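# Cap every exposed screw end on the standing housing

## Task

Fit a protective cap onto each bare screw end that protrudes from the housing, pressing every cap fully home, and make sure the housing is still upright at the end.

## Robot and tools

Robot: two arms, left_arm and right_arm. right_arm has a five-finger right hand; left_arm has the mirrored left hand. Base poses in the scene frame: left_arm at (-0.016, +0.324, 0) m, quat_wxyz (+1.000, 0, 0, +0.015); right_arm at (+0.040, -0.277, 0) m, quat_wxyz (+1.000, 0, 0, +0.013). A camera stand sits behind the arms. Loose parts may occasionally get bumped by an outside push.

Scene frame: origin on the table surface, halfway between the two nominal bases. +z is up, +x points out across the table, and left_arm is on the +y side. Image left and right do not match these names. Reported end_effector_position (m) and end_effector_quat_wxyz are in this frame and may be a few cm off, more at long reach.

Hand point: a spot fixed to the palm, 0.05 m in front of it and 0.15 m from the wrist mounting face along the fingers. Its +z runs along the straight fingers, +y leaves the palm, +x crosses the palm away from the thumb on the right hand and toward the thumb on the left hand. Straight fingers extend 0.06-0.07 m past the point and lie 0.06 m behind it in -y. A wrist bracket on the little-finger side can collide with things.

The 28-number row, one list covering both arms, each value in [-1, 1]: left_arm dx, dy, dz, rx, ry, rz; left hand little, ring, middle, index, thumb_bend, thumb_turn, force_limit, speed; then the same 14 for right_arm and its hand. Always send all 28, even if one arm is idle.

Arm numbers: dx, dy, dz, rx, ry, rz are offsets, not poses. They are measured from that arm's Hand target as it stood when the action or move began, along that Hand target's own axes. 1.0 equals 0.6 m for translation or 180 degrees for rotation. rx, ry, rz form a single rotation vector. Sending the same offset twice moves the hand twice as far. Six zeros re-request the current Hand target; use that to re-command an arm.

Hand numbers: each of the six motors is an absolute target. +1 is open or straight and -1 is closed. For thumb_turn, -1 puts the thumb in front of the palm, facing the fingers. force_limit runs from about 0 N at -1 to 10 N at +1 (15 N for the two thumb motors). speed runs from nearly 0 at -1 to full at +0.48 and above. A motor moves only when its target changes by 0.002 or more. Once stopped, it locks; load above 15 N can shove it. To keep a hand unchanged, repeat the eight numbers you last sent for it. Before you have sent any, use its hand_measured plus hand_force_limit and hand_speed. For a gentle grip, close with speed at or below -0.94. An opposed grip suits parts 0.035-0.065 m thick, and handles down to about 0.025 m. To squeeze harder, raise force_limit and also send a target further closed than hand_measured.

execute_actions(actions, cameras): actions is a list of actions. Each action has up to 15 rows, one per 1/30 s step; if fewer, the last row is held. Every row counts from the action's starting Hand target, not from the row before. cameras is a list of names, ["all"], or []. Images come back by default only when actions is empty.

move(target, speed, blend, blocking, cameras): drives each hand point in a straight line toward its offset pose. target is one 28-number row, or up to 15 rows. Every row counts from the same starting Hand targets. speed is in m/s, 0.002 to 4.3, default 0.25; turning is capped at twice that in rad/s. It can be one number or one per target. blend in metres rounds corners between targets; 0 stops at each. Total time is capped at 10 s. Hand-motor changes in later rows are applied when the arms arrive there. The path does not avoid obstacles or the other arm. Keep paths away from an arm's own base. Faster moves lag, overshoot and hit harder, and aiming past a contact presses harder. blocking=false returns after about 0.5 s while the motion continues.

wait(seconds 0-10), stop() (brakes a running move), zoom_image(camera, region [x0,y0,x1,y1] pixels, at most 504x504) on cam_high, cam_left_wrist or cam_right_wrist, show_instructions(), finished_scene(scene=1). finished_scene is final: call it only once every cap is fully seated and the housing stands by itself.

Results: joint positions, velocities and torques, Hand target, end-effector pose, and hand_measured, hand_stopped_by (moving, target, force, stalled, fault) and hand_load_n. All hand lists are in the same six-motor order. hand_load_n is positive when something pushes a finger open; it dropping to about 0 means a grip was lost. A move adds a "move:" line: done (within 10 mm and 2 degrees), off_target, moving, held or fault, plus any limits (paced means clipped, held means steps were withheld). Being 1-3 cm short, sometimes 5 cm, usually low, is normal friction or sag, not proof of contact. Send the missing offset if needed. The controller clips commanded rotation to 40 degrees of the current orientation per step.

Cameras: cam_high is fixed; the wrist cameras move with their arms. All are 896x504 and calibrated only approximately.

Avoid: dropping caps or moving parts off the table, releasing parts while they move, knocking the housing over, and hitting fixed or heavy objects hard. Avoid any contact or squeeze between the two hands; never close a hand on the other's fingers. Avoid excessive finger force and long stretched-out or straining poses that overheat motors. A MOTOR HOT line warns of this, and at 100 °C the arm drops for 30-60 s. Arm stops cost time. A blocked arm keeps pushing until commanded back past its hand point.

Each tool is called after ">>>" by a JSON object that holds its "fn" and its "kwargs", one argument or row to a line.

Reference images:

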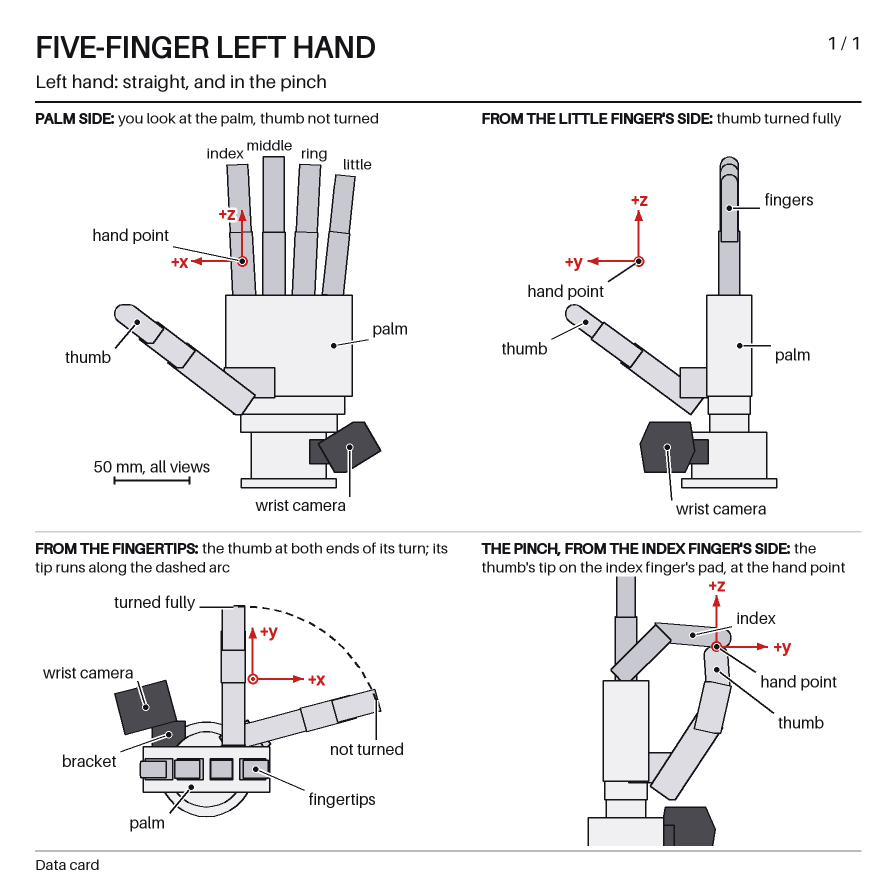

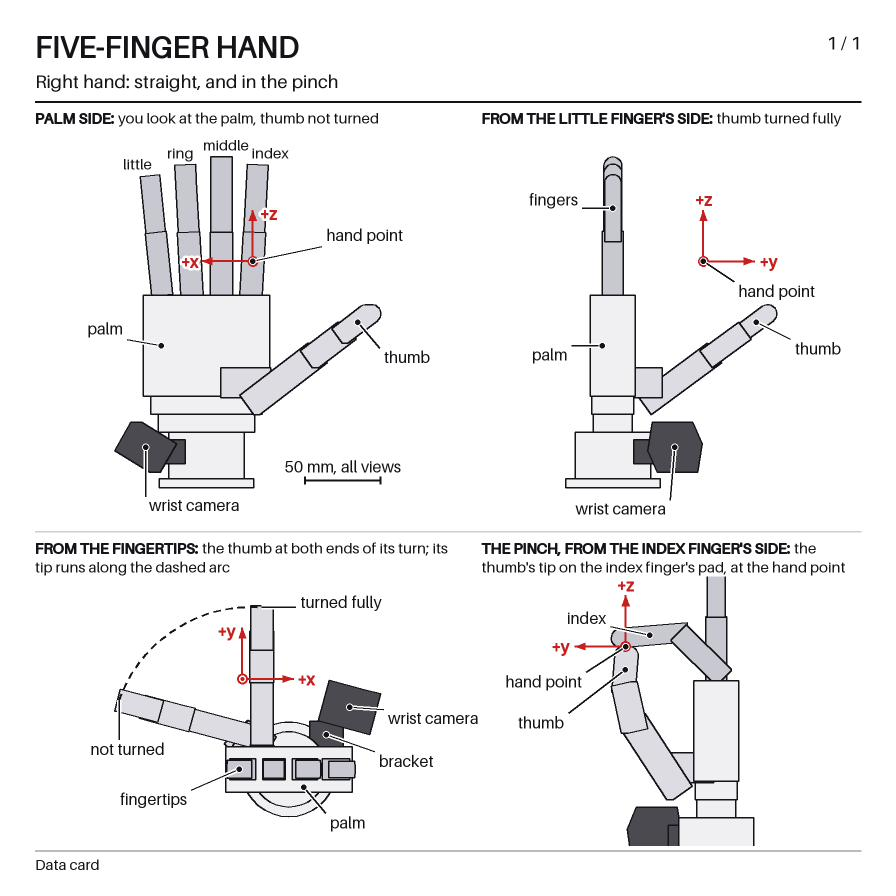

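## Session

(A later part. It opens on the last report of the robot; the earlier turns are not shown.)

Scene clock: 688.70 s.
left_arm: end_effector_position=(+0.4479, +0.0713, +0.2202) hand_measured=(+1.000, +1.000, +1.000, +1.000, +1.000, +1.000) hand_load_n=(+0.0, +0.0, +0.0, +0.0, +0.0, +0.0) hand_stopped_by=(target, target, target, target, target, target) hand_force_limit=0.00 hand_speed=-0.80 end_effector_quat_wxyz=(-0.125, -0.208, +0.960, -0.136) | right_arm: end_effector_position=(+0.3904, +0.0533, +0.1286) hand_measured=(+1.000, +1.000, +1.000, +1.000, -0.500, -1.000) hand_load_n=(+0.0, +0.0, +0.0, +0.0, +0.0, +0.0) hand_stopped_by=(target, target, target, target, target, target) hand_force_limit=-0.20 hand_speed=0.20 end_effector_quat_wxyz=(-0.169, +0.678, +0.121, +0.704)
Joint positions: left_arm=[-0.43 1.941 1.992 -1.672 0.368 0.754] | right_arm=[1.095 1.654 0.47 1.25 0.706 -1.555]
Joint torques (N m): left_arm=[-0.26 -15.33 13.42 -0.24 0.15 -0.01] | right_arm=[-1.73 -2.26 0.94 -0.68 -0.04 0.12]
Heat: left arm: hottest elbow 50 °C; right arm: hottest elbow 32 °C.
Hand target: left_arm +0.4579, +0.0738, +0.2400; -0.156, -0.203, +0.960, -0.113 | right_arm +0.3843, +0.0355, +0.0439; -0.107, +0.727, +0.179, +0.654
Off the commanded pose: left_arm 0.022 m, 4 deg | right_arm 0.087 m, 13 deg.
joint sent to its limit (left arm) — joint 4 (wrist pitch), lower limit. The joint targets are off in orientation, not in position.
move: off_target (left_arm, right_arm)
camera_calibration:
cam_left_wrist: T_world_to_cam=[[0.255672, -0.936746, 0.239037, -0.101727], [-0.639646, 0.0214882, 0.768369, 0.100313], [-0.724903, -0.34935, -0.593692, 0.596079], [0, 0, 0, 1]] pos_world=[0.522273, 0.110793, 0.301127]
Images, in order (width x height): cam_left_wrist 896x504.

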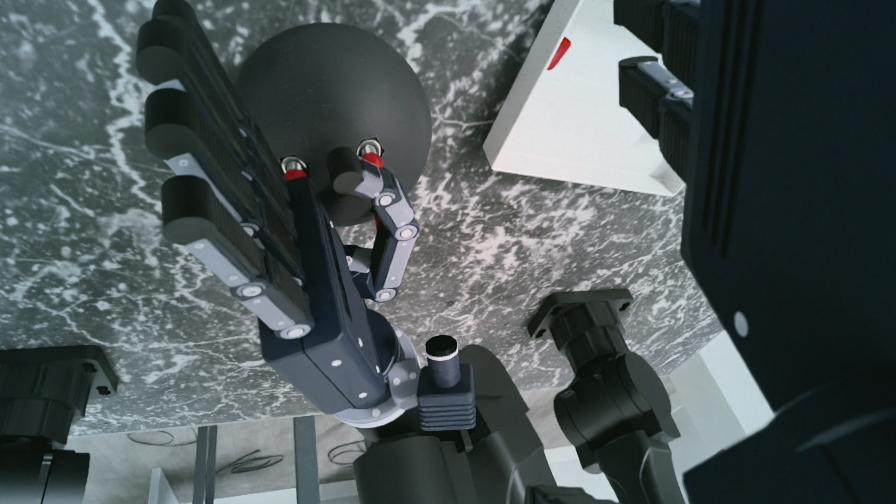

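>>> {"fn": "move", "kwargs": {
  "target": [
    [0,0,0,0,0,0,1,1,1,1,1,1,0,-0.8,0.1228,-0.014,0.0168,0,0.019,0.0125,1,1,1,1,-0.5,-1,-0.2,0.2],
    [0,0,0,0,0,0,1,1,1,1,1,1,0,-0.8,0.198,-0.0092,0.0137,0,0.0385,0.025,1,1,1,1,-0.5,-1,-0.2,0.2]
  ],
  "speed": 0.05,
  "cameras": ["cam_left_wrist"]
}}

Scene clock: 693.03 s.
left_arm: end_effector_position=(+0.4479, +0.0713, +0.2202) hand_measured=(+1.000, +1.000, +1.000, +1.000, +1.000, +1.000) hand_load_n=(+0.0, +0.0, +0.0, +0.0, +0.0, +0.0) hand_stopped_by=(target, target, target, target, target, target) hand_force_limit=0.00 hand_speed=-0.80 end_effector_quat_wxyz=(-0.125, -0.208, +0.960, -0.136) | right_arm: end_effector_position=(+0.3913, +0.0546, +0.1504) hand_measured=(+1.000, +1.000, +1.000, +1.000, -0.500, -1.000) hand_load_n=(+0.0, +0.0, +0.0, +0.0, +0.0, +0.0) hand_stopped_by=(target, target, target, target, target, target) hand_force_limit=-0.20 hand_speed=0.20 end_effector_quat_wxyz=(-0.147, +0.696, +0.147, +0.687)
Joint positions: left_arm=[-0.43 1.941 1.992 -1.672 0.368 0.754] | right_arm=[1.093 1.521 0.494 1.01 0.699 -1.558]
Joint torques (N m): left_arm=[-0.09 -15.33 13.34 -0.18 0.16 0.01] | right_arm=[-2.32 -10.7 9.05 1.36 -0.12 -0.13]
Heat: left arm: hottest elbow 50 °C; right arm: hottest elbow 32 °C.
Hand target: left_arm +0.4579, +0.0738, +0.2400; -0.156, -0.203, +0.960, -0.113 | right_arm +0.3993, +0.0580, +0.1601; -0.144, +0.693, +0.143, +0.692
Off the commanded pose: left_arm 0.022 m, 4 deg | right_arm 0.013 m, 1 deg.
joint sent to its limit (left arm) — joint 4 (wrist pitch), lower limit. The joint targets are off in orientation, not in position.
move: off_target (left_arm, right_arm)
camera_calibration:
cam_left_wrist: T_world_to_cam=[[0.255672, -0.936746, 0.239037, -0.101727], [-0.639646, 0.0214882, 0.768369, 0.100313], [-0.724903, -0.34935, -0.593692, 0.596079], [0, 0, 0, 1]] pos_world=[0.522273, 0.110793, 0.301127]
Images, in order (width x height): cam_left_wrist 896x504.

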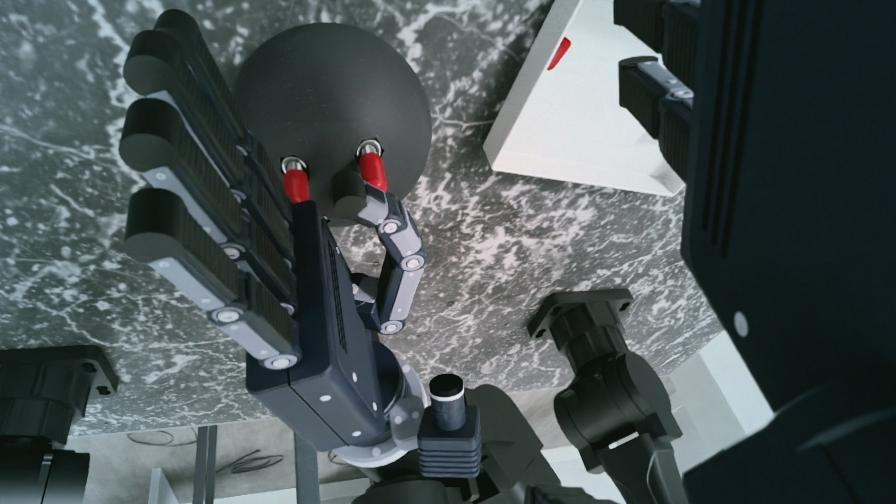

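>>> {"fn": "move", "kwargs": {
  "target": [0,0,0,0,0,0,1,1,1,1,1,1,0,-0.8,0.0183,-0.1415,-0.2348,0.26,0,0,1,1,1,1,-0.5,-1,-0.2,0.2],
  "speed": 0.12,
  "cameras": ["cam_left_wrist","cam_right_wrist"]
}}

>>> {"fn": "zoom_image", "kwargs": {
  "camera": "cam_left_wrist",
  "region": [270, 120, 410, 260]
}}

>>> {"fn": "zoom_image", "kwargs": {
  "camera": "cam_right_wrist",
  "region": [470, 260, 714, 504]
}}

Scene clock: 697.87 s.
left_arm: end_effector_position=(+0.4479, +0.0713, +0.2202) hand_measured=(+1.000, +1.000, +1.000, +1.000, +1.000, +1.000) hand_load_n=(+0.0, -0.5, +0.0, +0.0, +0.0, +0.0) hand_stopped_by=(target, target, target, target, target, target) hand_force_limit=0.00 hand_speed=-0.80 end_effector_quat_wxyz=(-0.125, -0.208, +0.960, -0.136) | right_arm: end_effector_position=(+0.2423, +0.0814, +0.1773) hand_measured=(+1.000, +1.000, +1.000, +1.000, -0.500, -1.000) hand_load_n=(+0.0, +0.0, +0.0, +0.0, -0.5, +0.5) hand_stopped_by=(target, target, target, target, target, target) hand_force_limit=-0.20 hand_speed=0.20 end_effector_quat_wxyz=(-0.410, +0.579, +0.396, +0.584)
Joint positions: left_arm=[-0.43 1.941 1.992 -1.672 0.368 0.754] | right_arm=[1.171 1.028 0.183 0.862 -0.016 -1.559]
Joint torques (N m): left_arm=[0.21 -15.09 13.29 -0.36 0.15 0] | right_arm=[-0.38 -5.07 7.23 1.57 -0.13 -0.11]
Heat: left arm: hottest elbow 50 °C; right arm: hottest elbow 32 °C.
Hand target: left_arm +0.4579, +0.0738, +0.2400; -0.156, -0.203, +0.960, -0.113 | right_arm +0.2362, +0.0799, +0.1713; -0.407, +0.579, +0.407, +0.578
Off the commanded pose: left_arm 0.022 m, 4 deg | right_arm 0.009 m, 1 deg.
joint sent to its limit (left arm) — joint 4 (wrist pitch), lower limit. The joint targets are off in orientation, not in position.
move: off_target (left_arm)
camera_calibration:
cam_left_wrist: T_world_to_cam=[[0.255672, -0.936746, 0.239037, -0.101727], [-0.639646, 0.0214882, 0.768369, 0.100313], [-0.724903, -0.34935, -0.593692, 0.596079], [0, 0, 0, 1]] pos_world=[0.522273, 0.110793, 0.301127]
cam_right_wrist: T_world_to_cam=[[0.895799, -0.345753, 0.279285, -0.23887], [0.00737659, -0.616716, -0.787151, 0.175037], [0.444399, 0.707189, -0.549903, 0.0478984], [0, 0, 0, 1]] pos_world=[0.191402, -0.00851478, 0.230833]
Images, in order (width x height): cam_left_wrist 896x504, cam_right_wrist 896x504.

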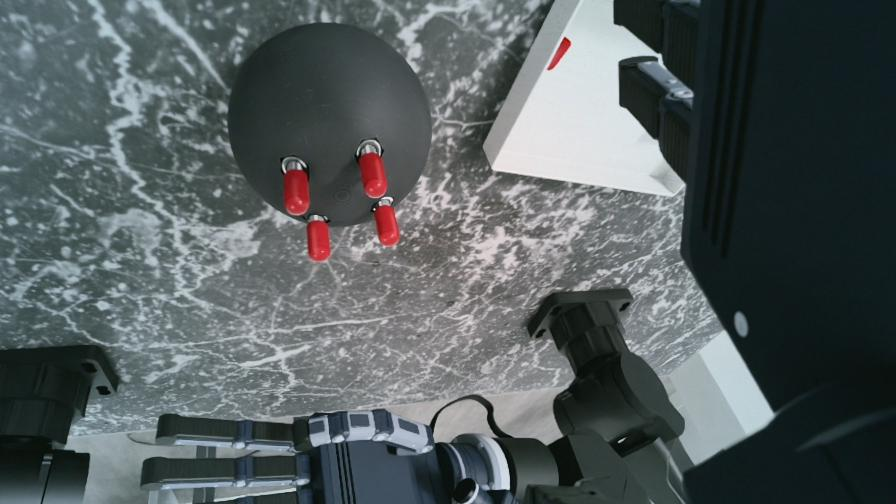

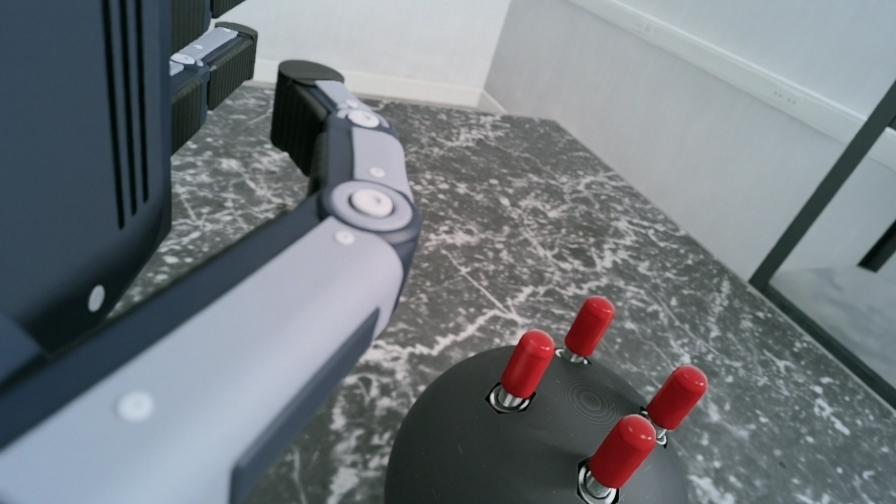

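Scaled by 3.600.

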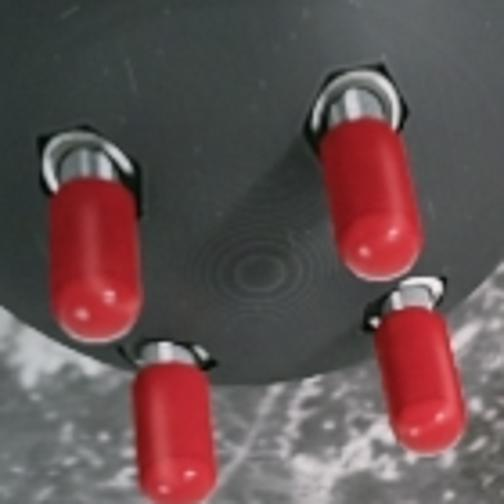

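Scaled by 2.066.

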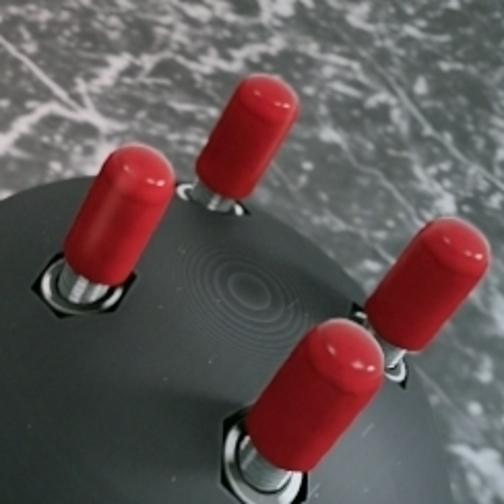

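>>> {"fn": "zoom_image", "kwargs": {
  "camera": "cam_left_wrist",
  "region": [345, 150, 405, 210]
}}

>>> {"fn": "zoom_image", "kwargs": {
  "camera": "cam_left_wrist",
  "region": [270, 165, 330, 225]
}}

>>> {"fn": "zoom_image", "kwargs": {
  "camera": "cam_left_wrist",
  "region": [290, 210, 350, 270]
}}

>>> {"fn": "zoom_image", "kwargs": {
  "camera": "cam_left_wrist",
  "region": [360, 195, 420, 255]
}}

>>> {"fn": "zoom_image", "kwargs": {
  "camera": "cam_right_wrist",
  "region": [490, 320, 570, 400]
}}

>>> {"fn": "zoom_image", "kwargs": {
  "camera": "cam_right_wrist",
  "region": [550, 285, 630, 365]
}}

>>> {"fn": "zoom_image", "kwargs": {
  "camera": "cam_right_wrist",
  "region": [640, 355, 720, 435]
}}

>>> {"fn": "zoom_image", "kwargs": {
  "camera": "cam_right_wrist",
  "region": [580, 405, 660, 485]
}}

Scaled by 8.400.

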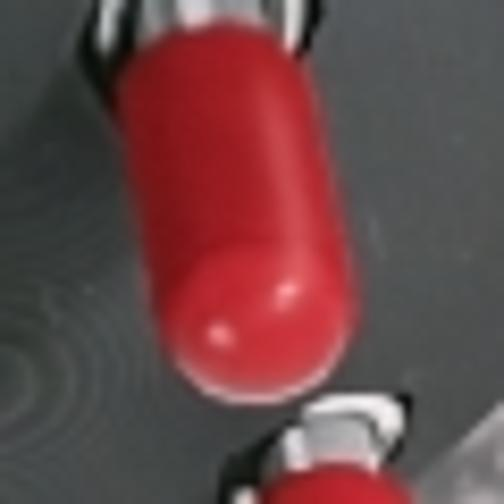

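Scaled by 8.400.

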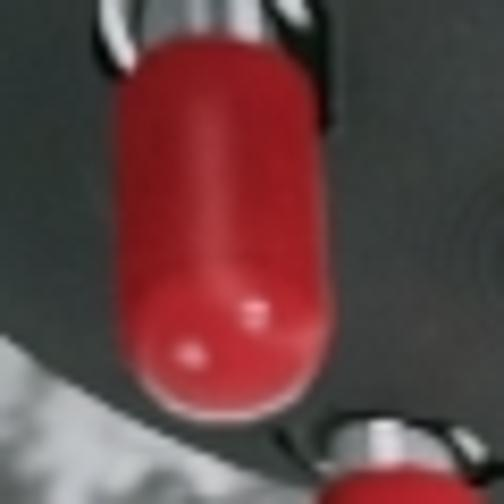

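Scaled by 8.400.

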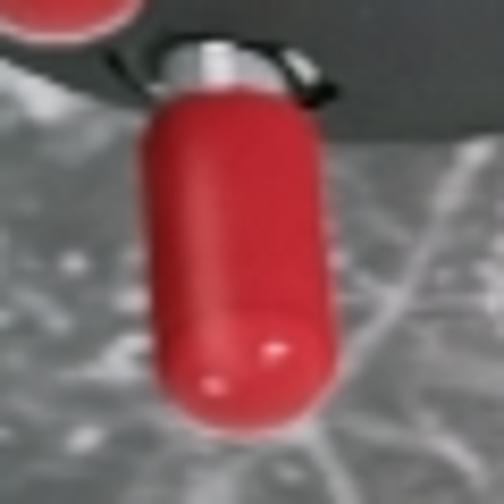

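Scaled by 8.400.

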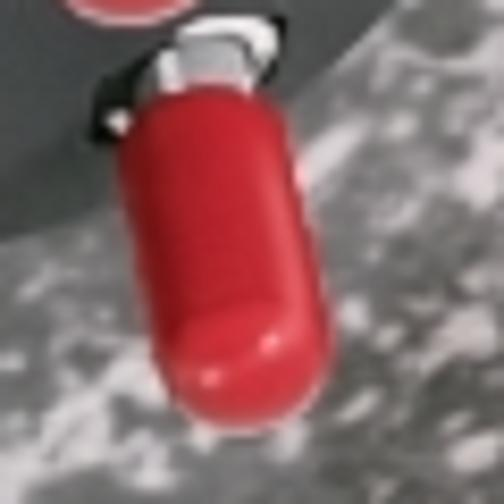

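Scaled by 6.300.

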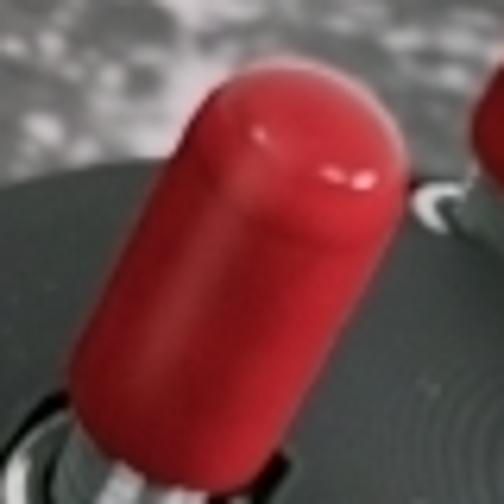

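Scaled by 6.300.

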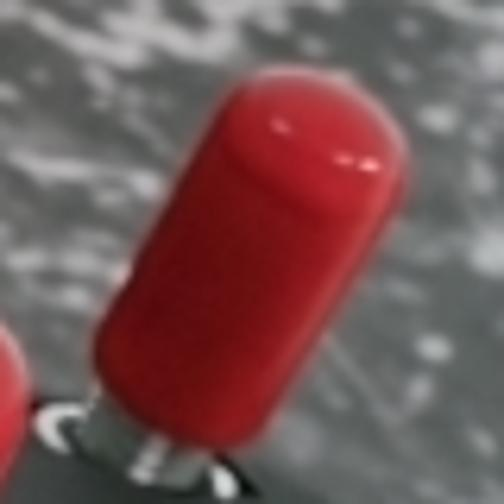

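Scaled by 6.300.

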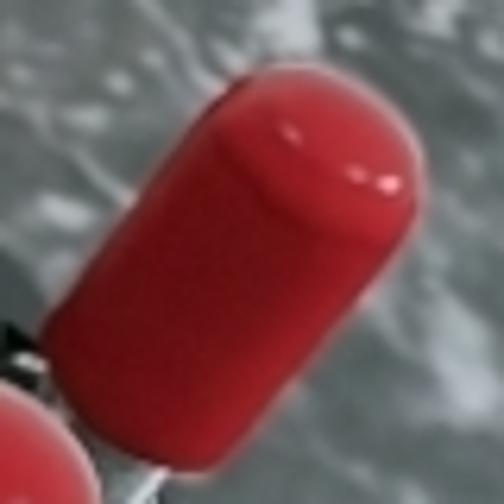

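Scaled by 6.300.

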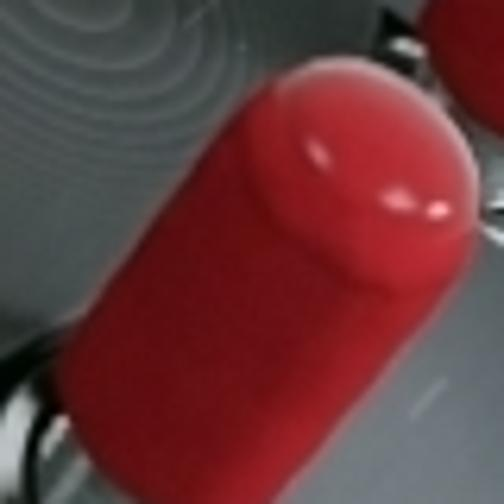

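>>> {"fn": "move", "kwargs": {
  "target": [0,0,0,0,0,0,1,1,1,1,1,1,0,-0.8,-0.0283,0.2826,0.1022,0,0,0,1,1,1,1,-0.5,-1,-0.2,0.2],
  "speed": 0.1,
  "cameras": ["cam_left_wrist"]
}}

Scene clock: 712.43 s.
left_arm: end_effector_position=(+0.4479, +0.0713, +0.2202) hand_measured=(+1.000, +1.000, +1.000, +1.000, +1.000, +1.000) hand_load_n=(+0.0, +0.0, +0.0, +0.0, +0.0, +0.0) hand_stopped_by=(target, target, target, target, target, target) hand_force_limit=0.00 hand_speed=-0.80 end_effector_quat_wxyz=(-0.125, -0.208, +0.960, -0.136) | right_arm: end_effector_position=(+0.4022, +0.0748, +0.1416) hand_measured=(+1.000, +1.000, +1.000, +1.000, -0.500, -1.000) hand_load_n=(+0.0, +0.5, +0.0, +0.0, +0.0, +0.0) hand_stopped_by=(target, target, target, target, target, target) hand_force_limit=-0.20 hand_speed=0.20 end_effector_quat_wxyz=(-0.410, +0.591, +0.407, +0.562)
Joint positions: left_arm=[-0.43 1.941 1.992 -1.672 0.368 0.754] | right_arm=[0.639 1.452 0.399 1.016 -0.568 -1.562]
Joint torques (N m): left_arm=[0.09 -14.97 13.42 -0.4 0.16 -0.08] | right_arm=[-2.14 -7.59 9.77 2.89 -0.14 -0.1]
Heat: left arm: hottest elbow 50 °C; right arm: hottest elbow 32 °C.
Hand target: left_arm +0.4579, +0.0738, +0.2400; -0.156, -0.203, +0.960, -0.113 | right_arm +0.4166, +0.0801, +0.1540; -0.407, +0.579, +0.406, +0.578
Off the commanded pose: left_arm 0.022 m, 4 deg | right_arm 0.020 m, 2 deg.
joint sent to its limit (left arm) — joint 4 (wrist pitch), lower limit. The joint targets are off in orientation, not in position.
move: off_target (left_arm, right_arm)
camera_calibration:
cam_left_wrist: T_world_to_cam=[[0.255672, -0.936746, 0.239037, -0.101727], [-0.639646, 0.0214882, 0.768369, 0.100313], [-0.724903, -0.34935, -0.593692, 0.596079], [0, 0, 0, 1]] pos_world=[0.522273, 0.110793, 0.301127]
Images, in order (width x height): cam_left_wrist 896x504.

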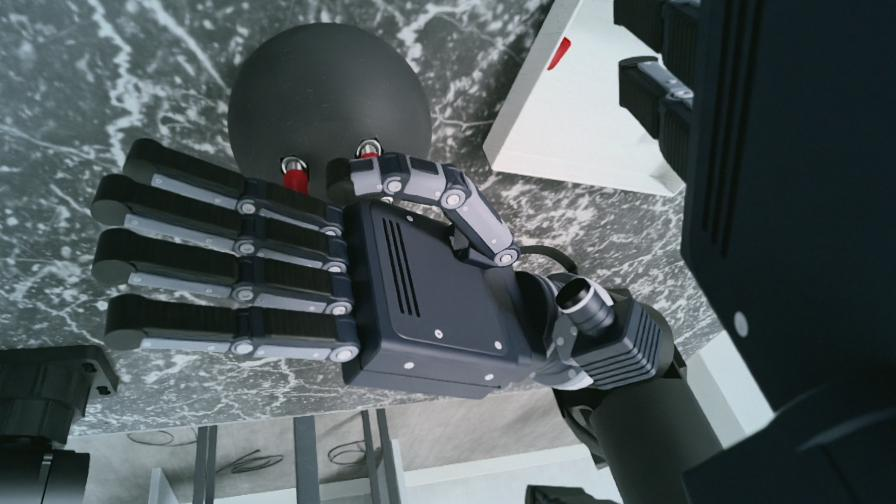

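>>> {"fn": "move", "kwargs": {
  "target": [0,0,0,0,0,0,1,1,1,1,1,1,0,-0.8,0.0067,0.0265,0.0247,0,0.0095,-0.0086,1,1,1,1,-0.5,-1,-0.2,0.2],
  "speed": 0.05,
  "cameras": ["cam_left_wrist"]
}}

>>> {"fn": "zoom_image", "kwargs": {
  "camera": "cam_left_wrist",
  "region": [270, 110, 430, 270]
}}

Scene clock: 714.33 s.
left_arm: end_effector_position=(+0.4479, +0.0713, +0.2202) hand_measured=(+1.000, +1.000, +1.000, +1.000, +1.000, +1.000) hand_load_n=(+0.0, +0.0, +0.0, +0.0, +0.0, +0.0) hand_stopped_by=(target, target, target, target, target, target) hand_force_limit=0.00 hand_speed=-0.80 end_effector_quat_wxyz=(-0.125, -0.208, +0.960, -0.136) | right_arm: end_effector_position=(+0.4217, +0.0849, +0.1469) hand_measured=(+1.000, +1.000, +1.000, +1.000, -0.500, -1.000) hand_load_n=(+0.0, +0.0, +0.0, +0.0, +0.0, +0.0) hand_stopped_by=(target, target, target, target, target, target) hand_force_limit=-0.20 hand_speed=0.20 end_effector_quat_wxyz=(-0.411, +0.577, +0.408, +0.576)
Joint positions: left_arm=[-0.43 1.941 1.992 -1.672 0.368 0.754] | right_arm=[0.626 1.518 0.45 1.069 -0.583 -1.566]
Joint torques (N m): left_arm=[-0.79 -14.97 13.42 -0.39 0.14 0] | right_arm=[-2.26 -8.7 9.52 2.77 -0.13 -0.12]
Heat: left arm: hottest elbow 50 °C; right arm: hottest elbow 32 °C.
Hand target: left_arm +0.4579, +0.0738, +0.2400; -0.156, -0.203, +0.960, -0.113 | right_arm +0.4366, +0.0888, +0.1581; -0.405, +0.564, +0.408, +0.592
Off the commanded pose: left_arm 0.022 m, 4 deg | right_arm 0.019 m, 2 deg.
joint sent to its limit (left arm) — joint 4 (wrist pitch), lower limit. The joint targets are off in orientation, not in position.
move: off_target (left_arm, right_arm)
camera_calibration:
cam_left_wrist: T_world_to_cam=[[0.255672, -0.936746, 0.239037, -0.101727], [-0.639646, 0.0214882, 0.768369, 0.100313], [-0.724903, -0.34935, -0.593692, 0.596079], [0, 0, 0, 1]] pos_world=[0.522273, 0.110793, 0.301127]
Images, in order (width x height): cam_left_wrist 896x504.

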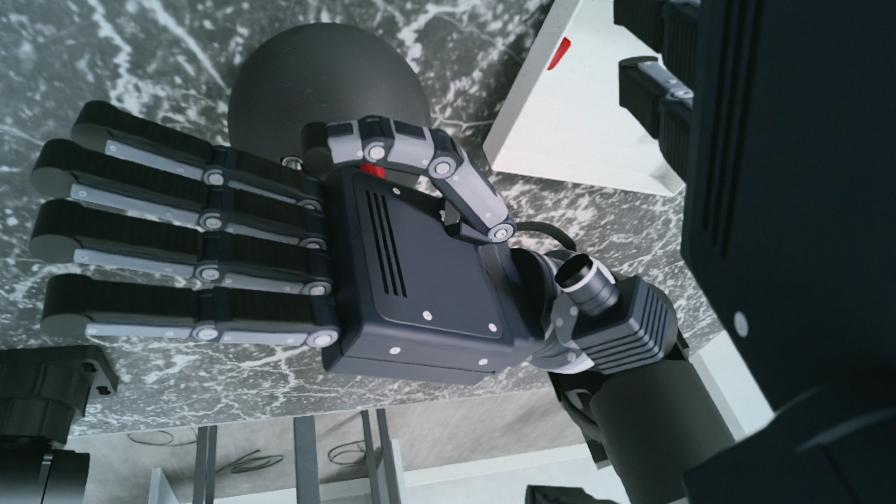

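Scaled by 3.150.

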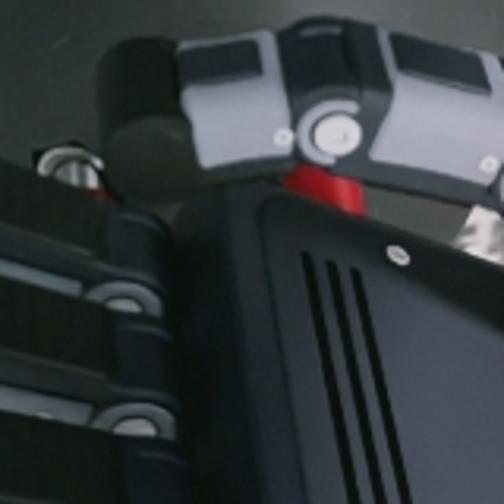

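>>> {"fn": "move", "kwargs": {
  "target": [0,0,0,0,0,0,1,1,1,1,1,1,0,-0.8,-0.0167,0,0,0,0,0,1,1,1,1,-0.5,-1,-0.2,0.2],
  "speed": 0.04,
  "cameras": ["cam_left_wrist"]
}}

>>> {"fn": "zoom_image", "kwargs": {
  "camera": "cam_left_wrist",
  "region": [330, 110, 430, 210]
}}

>>> {"fn": "move", "kwargs": {
  "target": [0,0,0,0,0,0,1,1,1,1,1,1,0,-0.8,-0.0333,0,0,0,-0.005,0,1,1,1,1,-0.5,-1,-0.2,0.2],
  "speed": 0.04,
  "cameras": ["cam_left_wrist"]
}}

>>> {"fn": "zoom_image", "kwargs": {
  "camera": "cam_left_wrist",
  "region": [330, 110, 430, 210]
}}

Scene clock: 716.30 s.
left_arm: end_effector_position=(+0.4479, +0.0713, +0.2202) hand_measured=(+1.000, +1.000, +1.000, +1.000, +1.000, +1.000) hand_load_n=(+0.0, +0.0, +0.0, +0.0, +0.0, +0.0) hand_stopped_by=(target, target, target, target, target, target) hand_force_limit=0.00 hand_speed=-0.80 end_effector_quat_wxyz=(-0.125, -0.208, +0.960, -0.136) | right_arm: end_effector_position=(+0.4231, +0.0860, +0.1385) hand_measured=(+1.000, +1.000, +1.000, +1.000, -0.500, -1.000) hand_load_n=(+0.0, +0.0, +0.0, +0.0, +0.0, +0.0) hand_stopped_by=(target, target, target, target, target, target) hand_force_limit=-0.20 hand_speed=0.20 end_effector_quat_wxyz=(-0.411, +0.576, +0.408, +0.577)
Joint positions: left_arm=[-0.43 1.941 1.992 -1.672 0.368 0.754] | right_arm=[0.626 1.557 0.45 1.111 -0.584 -1.567]
Joint torques (N m): left_arm=[-0.5 -15.44 13.38 -0.24 0.14 -0.08] | right_arm=[-2.32 -9 8.96 2.71 -0.14 -0.12]
Heat: left arm: hottest elbow 50 °C; right arm: hottest elbow 32 °C.
Hand target: left_arm +0.4579, +0.0738, +0.2400; -0.156, -0.203, +0.960, -0.113 | right_arm +0.4368, +0.0890, +0.1480; -0.405, +0.565, +0.408, +0.592
Off the commanded pose: left_arm 0.022 m, 4 deg | right_arm 0.017 m, 2 deg.
joint sent to its limit (left arm) — joint 4 (wrist pitch), lower limit. The joint targets are off in orientation, not in position.
move: off_target (left_arm, right_arm)
camera_calibration:
cam_left_wrist: T_world_to_cam=[[0.255672, -0.936746, 0.239037, -0.101727], [-0.639646, 0.0214882, 0.768369, 0.100313], [-0.724903, -0.34935, -0.593692, 0.596079], [0, 0, 0, 1]] pos_world=[0.522273, 0.110793, 0.301127]
Images, in order (width x height): cam_left_wrist 896x504.

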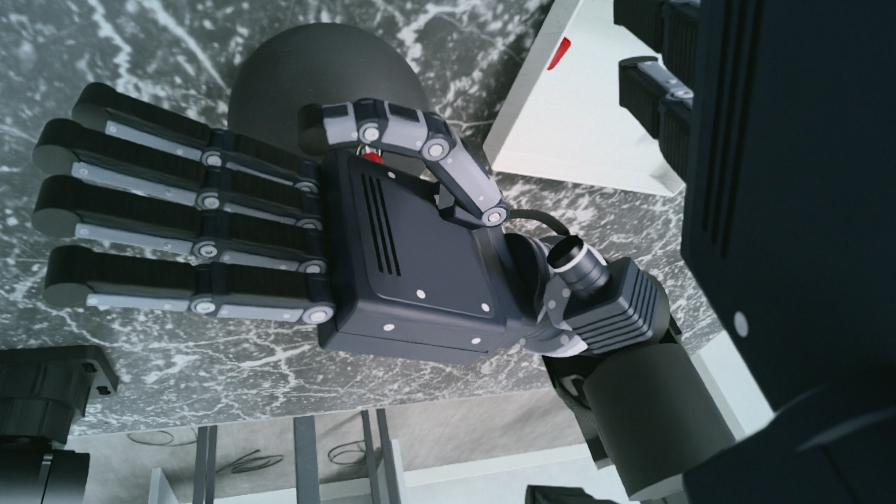

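Scaled by 5.040.

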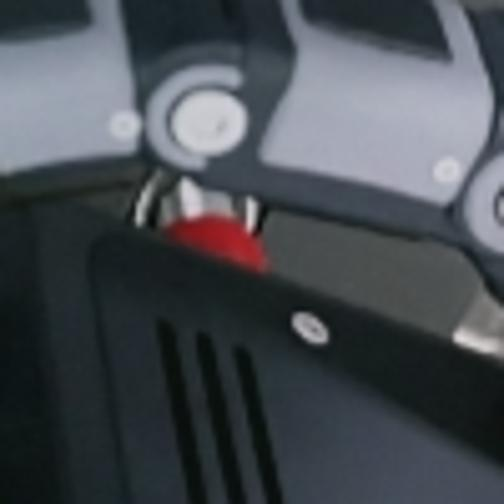

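Scene clock: 717.30 s.
left_arm: end_effector_position=(+0.4479, +0.0713, +0.2202) hand_measured=(+1.000, +1.000, +1.000, +1.000, +1.000, +1.000) hand_load_n=(+0.0, +0.0, +0.0, +0.0, +0.0, +0.0) hand_stopped_by=(target, target, target, target, target, target) hand_force_limit=0.00 hand_speed=-0.80 end_effector_quat_wxyz=(-0.125, -0.208, +0.960, -0.136) | right_arm: end_effector_position=(+0.4268, +0.0887, +0.1363) hand_measured=(+1.000, +1.000, +1.000, +1.000, -0.500, -1.000) hand_load_n=(+0.0, +0.0, -0.5, +0.0, +0.0, +0.0) hand_stopped_by=(target, target, target, target, target, target) hand_force_limit=-0.20 hand_speed=0.20 end_effector_quat_wxyz=(-0.409, +0.566, +0.410, +0.587)
Joint positions: left_arm=[-0.43 1.941 1.992 -1.672 0.368 0.754] | right_arm=[0.626 1.601 0.457 1.173 -0.585 -1.572]
Joint torques (N m): left_arm=[0.15 -15.62 13.35 -0.29 0.13 -0.01] | right_arm=[-2.14 -8.23 7.77 2.14 -0.07 -0.18]
Heat: left arm: hottest elbow 50 °C; right arm: hottest elbow 32 °C.
Hand target: left_arm +0.4579, +0.0738, +0.2400; -0.156, -0.203, +0.960, -0.113 | right_arm +0.4375, +0.0893, +0.1279; -0.402, +0.569, +0.411, +0.588
Off the commanded pose: left_arm 0.022 m, 4 deg | right_arm 0.014 m, 1 deg.
joint sent to its limit (left arm) — joint 4 (wrist pitch), lower limit. The joint targets are off in orientation, not in position.
move: off_target (left_arm, right_arm)
camera_calibration:
cam_left_wrist: T_world_to_cam=[[0.255672, -0.936746, 0.239037, -0.101727], [-0.639646, 0.0214882, 0.768369, 0.100313], [-0.724903, -0.34935, -0.593692, 0.596079], [0, 0, 0, 1]] pos_world=[0.522273, 0.110793, 0.301127]
Images, in order (width x height): cam_left_wrist 896x504.

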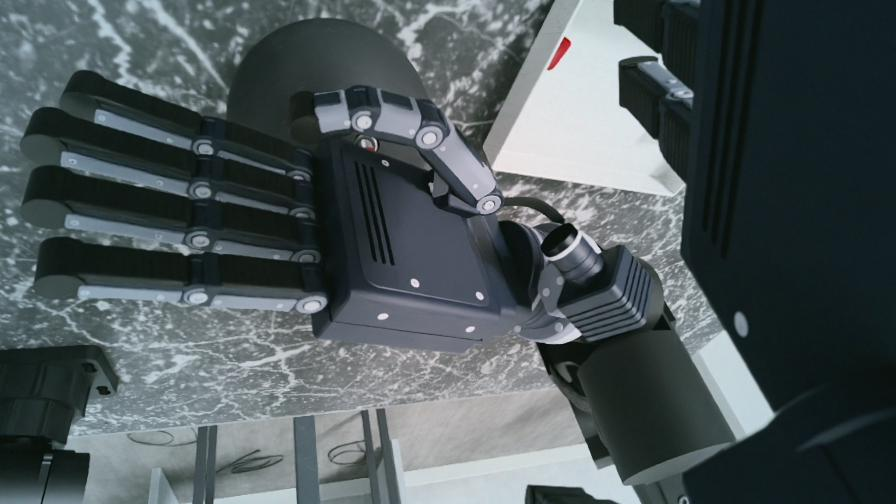

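Scaled by 5.040.

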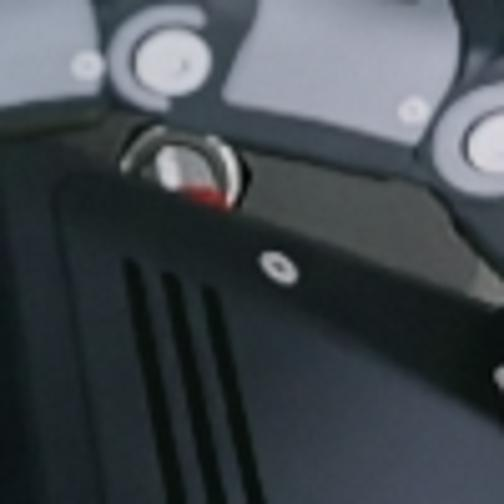

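>>> {"fn": "move", "kwargs": {
  "target": [0,0,0,0,0,0,1,1,1,1,1,1,0,-0.8,-0.0328,-0.0124,-0.0224,0,-0.01,0,1,1,1,1,-0.5,-1,-0.2,0.2],
  "speed": 0.04,
  "cameras": ["cam_left_wrist"]
}}

>>> {"fn": "zoom_image", "kwargs": {
  "camera": "cam_left_wrist",
  "region": [330, 110, 430, 210]
}}

Scene clock: 719.33 s.
left_arm: end_effector_position=(+0.4479, +0.0713, +0.2202) hand_measured=(+1.000, +1.000, +1.000, +1.000, +1.000, +1.000) hand_load_n=(+0.0, +0.0, +0.0, +0.0, +0.0, +0.0) hand_stopped_by=(target, target, target, target, target, target) hand_force_limit=0.00 hand_speed=-0.80 end_effector_quat_wxyz=(-0.125, -0.208, +0.960, -0.136) | right_arm: end_effector_position=(+0.4269, +0.0890, +0.1382) hand_measured=(+1.000, +1.000, +1.000, +1.000, -0.500, -1.000) hand_load_n=(+0.0, +0.0, +0.0, +0.0, +0.0, +0.0) hand_stopped_by=(target, target, target, target, target, target) hand_force_limit=-0.20 hand_speed=0.20 end_effector_quat_wxyz=(-0.405, +0.556, +0.415, +0.595)
Joint positions: left_arm=[-0.43 1.941 1.992 -1.672 0.368 0.754] | right_arm=[0.626 1.614 0.456 1.201 -0.588 -1.59]
Joint torques (N m): left_arm=[-0.91 -15.5 13.24 -0.38 0.17 -0.01] | right_arm=[-2.02 -7.65 3.93 1.68 0 -0.18]
Heat: left arm: hottest elbow 51 °C; right arm: hottest elbow 32 °C.
Hand target: left_arm +0.4579, +0.0738, +0.2400; -0.156, -0.203, +0.960, -0.113 | right_arm +0.4266, +0.0793, +0.1079; -0.395, +0.578, +0.418, +0.579
Off the commanded pose: left_arm 0.022 m, 4 deg | right_arm 0.032 m, 3 deg.
joint sent to its limit (left arm) — joint 4 (wrist pitch), lower limit. The joint targets are off in orientation, not in position.
move: off_target (left_arm, right_arm)
camera_calibration:
cam_left_wrist: T_world_to_cam=[[0.255672, -0.936746, 0.239037, -0.101727], [-0.639646, 0.0214882, 0.768369, 0.100313], [-0.724903, -0.34935, -0.593692, 0.596079], [0, 0, 0, 1]] pos_world=[0.522273, 0.110793, 0.301127]
Images, in order (width x height): cam_left_wrist 896x504.

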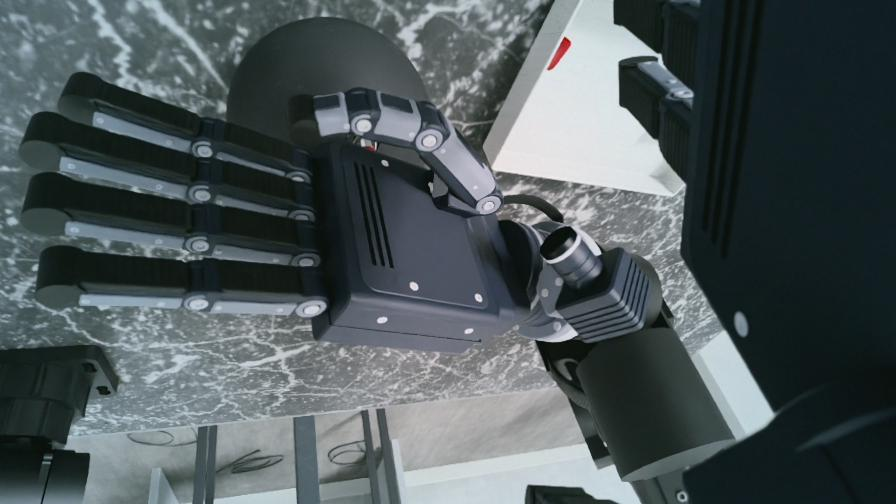

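Scaled by 5.040.

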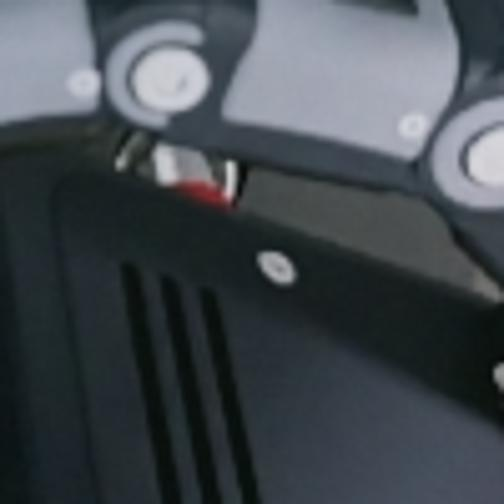

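>>> {"fn": "move", "kwargs": {
  "target": [0,0,0,0,0,0,1,1,1,1,1,1,0,-0.8,-0.0333,0,0,0,-0.01,-0.005,1,1,1,1,-0.5,-1,-0.2,0.2],
  "speed": 0.04,
  "cameras": []
}}

>>> {"fn": "move", "kwargs": {
  "target": [0,0,0,0,0,0,1,1,1,1,1,1,0,-0.8,-0.0333,0,0,0,-0.01,-0.005,1,1,1,1,-0.5,-1,-0.2,0.2],
  "speed": 0.04,
  "cameras": ["cam_left_wrist"]
}}

>>> {"fn": "zoom_image", "kwargs": {
  "camera": "cam_left_wrist",
  "region": [330, 110, 430, 210]
}}

Scene clock: 720.87 s.
left_arm: end_effector_position=(+0.4479, +0.0713, +0.2202) hand_measured=(+1.000, +1.000, +1.000, +1.000, +1.000, +1.000) hand_load_n=(+0.0, +0.0, +0.0, +0.0, +0.0, +0.0) hand_stopped_by=(target, target, target, target, target, target) hand_force_limit=0.00 hand_speed=-0.80 end_effector_quat_wxyz=(-0.125, -0.208, +0.960, -0.136) | right_arm: end_effector_position=(+0.4281, +0.0891, +0.1413) hand_measured=(+1.000, +1.000, +1.000, +1.000, -0.500, -1.000) hand_load_n=(+0.0, +0.0, +0.0, +0.0, +0.0, +0.5) hand_stopped_by=(target, target, target, target, target, target) hand_force_limit=-0.20 hand_speed=0.20 end_effector_quat_wxyz=(-0.396, +0.542, +0.424, +0.608)
Joint positions: left_arm=[-0.43 1.941 1.992 -1.672 0.368 0.754] | right_arm=[0.626 1.631 0.456 1.238 -0.589 -1.621]
Joint torques (N m): left_arm=[-0.21 -14.86 13.3 -0.27 0.16 0.04] | right_arm=[-2.26 -5.83 3.32 0.66 0.11 -0.24]
Heat: left arm: hottest elbow 51 °C; right arm: hottest elbow 32 °C.
Hand target: left_arm +0.4579, +0.0738, +0.2400; -0.156, -0.203, +0.960, -0.113 | right_arm +0.4270, +0.0788, +0.0880; -0.384, +0.584, +0.428, +0.572
Off the commanded pose: left_arm 0.022 m, 4 deg | right_arm 0.054 m, 6 deg.
joint sent to its limit (left arm) — joint 4 (wrist pitch), lower limit. The joint targets are off in orientation, not in position.
move: off_target (left_arm, right_arm)
No camera images: "cameras" was empty.

Scene clock: 722.00 s.
left_arm: end_effector_position=(+0.4479, +0.0713, +0.2202) hand_measured=(+1.000, +1.000, +1.000, +1.000, +1.000, +1.000) hand_load_n=(+0.0, +0.0, +0.0, +0.0, +0.0, +0.0) hand_stopped_by=(target, target, target, target, target, target) hand_force_limit=0.00 hand_speed=-0.80 end_effector_quat_wxyz=(-0.125, -0.208, +0.960, -0.136) | right_arm: end_effector_position=(+0.4281, +0.0885, +0.1429) hand_measured=(+1.000, +1.000, +1.000, +1.000, -0.500, -1.000) hand_load_n=(+0.0, -0.5, +0.0, +0.0, +0.0, +0.0) hand_stopped_by=(target, target, target, target, target, target) hand_force_limit=-0.20 hand_speed=0.20 end_effector_quat_wxyz=(-0.386, +0.530, +0.433, +0.619)
Joint positions: left_arm=[-0.43 1.941 1.992 -1.672 0.368 0.754] | right_arm=[0.626 1.646 0.453 1.269 -0.59 -1.655]
Joint torques (N m): left_arm=[-0.32 -15.27 13.31 -0.38 0.15 -0.03] | right_arm=[-2.43 -4.37 2.69 -0.12 0.23 -0.28]
Heat: left arm: hottest elbow 51 °C; right arm: hottest elbow 32 °C.
Hand target: left_arm +0.4579, +0.0738, +0.2400; -0.156, -0.203, +0.960, -0.113 | right_arm +0.4274, +0.0775, +0.0680; -0.373, +0.590, +0.439, +0.566
Off the commanded pose: left_arm 0.022 m, 4 deg | right_arm 0.076 m, 9 deg.
joint sent to its limit (left arm) — joint 4 (wrist pitch), lower limit. The joint targets are off in orientation, not in position.
move: off_target (left_arm, right_arm)
camera_calibration:
cam_left_wrist: T_world_to_cam=[[0.255672, -0.936746, 0.239037, -0.101727], [-0.639646, 0.0214882, 0.768369, 0.100313], [-0.724903, -0.34935, -0.593692, 0.596079], [0, 0, 0, 1]] pos_world=[0.522273, 0.110793, 0.301127]
Images, in order (width x height): cam_left_wrist 896x504.

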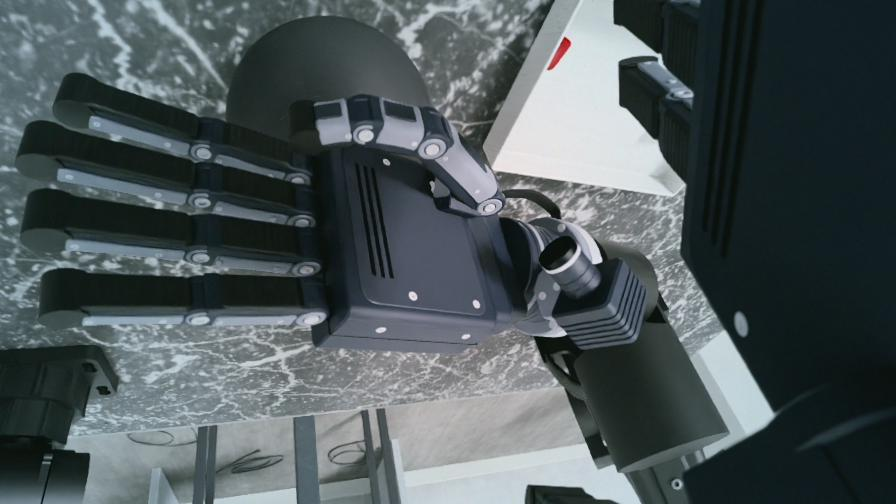

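Scaled by 5.040.

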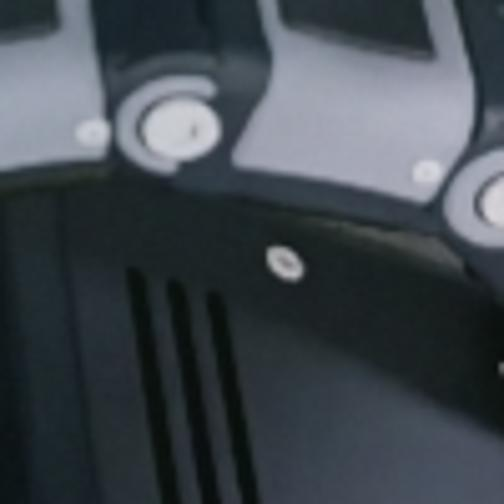

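>>> {"fn": "move", "kwargs": {
  "target": [0,0,0,0,0,0,1,1,1,1,1,1,0,-0.8,0,0,0,0,-0.01,0.035,1,1,1,1,-0.5,-1,-0.2,0.2],
  "speed": 0.04,
  "cameras": ["cam_left_wrist"]
}}

>>> {"fn": "zoom_image", "kwargs": {
  "camera": "cam_left_wrist",
  "region": [330, 110, 430, 210]
}}

Scene clock: 724.57 s.
left_arm: end_effector_position=(+0.4479, +0.0713, +0.2202) hand_measured=(+1.000, +1.000, +1.000, +1.000, +1.000, +1.000) hand_load_n=(+0.0, +0.0, +0.0, +0.0, +0.0, +0.0) hand_stopped_by=(target, target, target, target, target, target) hand_force_limit=0.00 hand_speed=-0.80 end_effector_quat_wxyz=(-0.125, -0.208, +0.960, -0.136) | right_arm: end_effector_position=(+0.4266, +0.0885, +0.1346) hand_measured=(+1.000, +1.000, +1.000, +1.000, -0.500, -1.000) hand_load_n=(+0.0, +0.0, +0.0, +0.0, +0.0, +0.0) hand_stopped_by=(target, target, target, target, target, target) hand_force_limit=-0.20 hand_speed=0.20 end_effector_quat_wxyz=(-0.405, +0.561, +0.416, +0.590)
Joint positions: left_arm=[-0.43 1.941 1.992 -1.672 0.368 0.754] | right_arm=[0.625 1.612 0.455 1.186 -0.588 -1.591]
Joint torques (N m): left_arm=[-0.21 -15.21 13.31 -0.2 0.2 -0.03] | right_arm=[-2.61 -5.25 3.93 -1.17 0.17 0.01]
Heat: left arm: hottest elbow 51 °C; right arm: hottest elbow 32 °C.
Hand target: left_arm +0.4579, +0.0738, +0.2400; -0.156, -0.203, +0.960, -0.113 | right_arm +0.4274, +0.0775, +0.0679; -0.397, +0.622, +0.412, +0.536
Off the commanded pose: left_arm 0.022 m, 4 deg | right_arm 0.068 m, 9 deg.
joint sent to its limit (left arm) — joint 4 (wrist pitch), lower limit. The joint targets are off in orientation, not in position.
move: off_target (left_arm, right_arm)
camera_calibration:
cam_left_wrist: T_world_to_cam=[[0.255672, -0.936746, 0.239037, -0.101727], [-0.639646, 0.0214882, 0.768369, 0.100313], [-0.724903, -0.34935, -0.593692, 0.596079], [0, 0, 0, 1]] pos_world=[0.522273, 0.110793, 0.301127]
Images, in order (width x height): cam_left_wrist 896x504.

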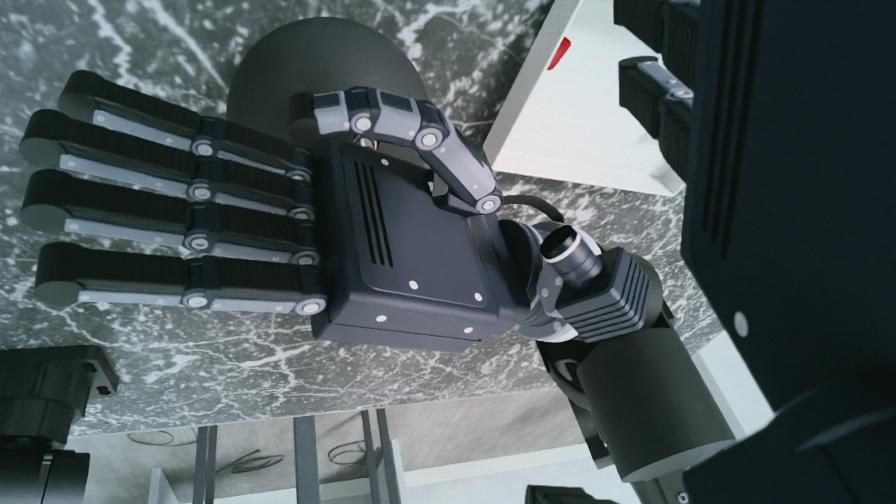

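Scaled by 5.040.

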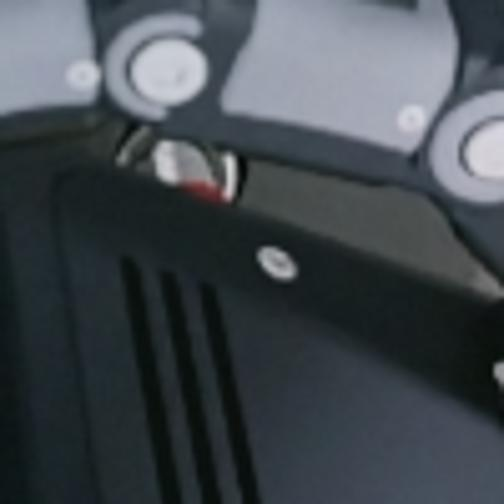

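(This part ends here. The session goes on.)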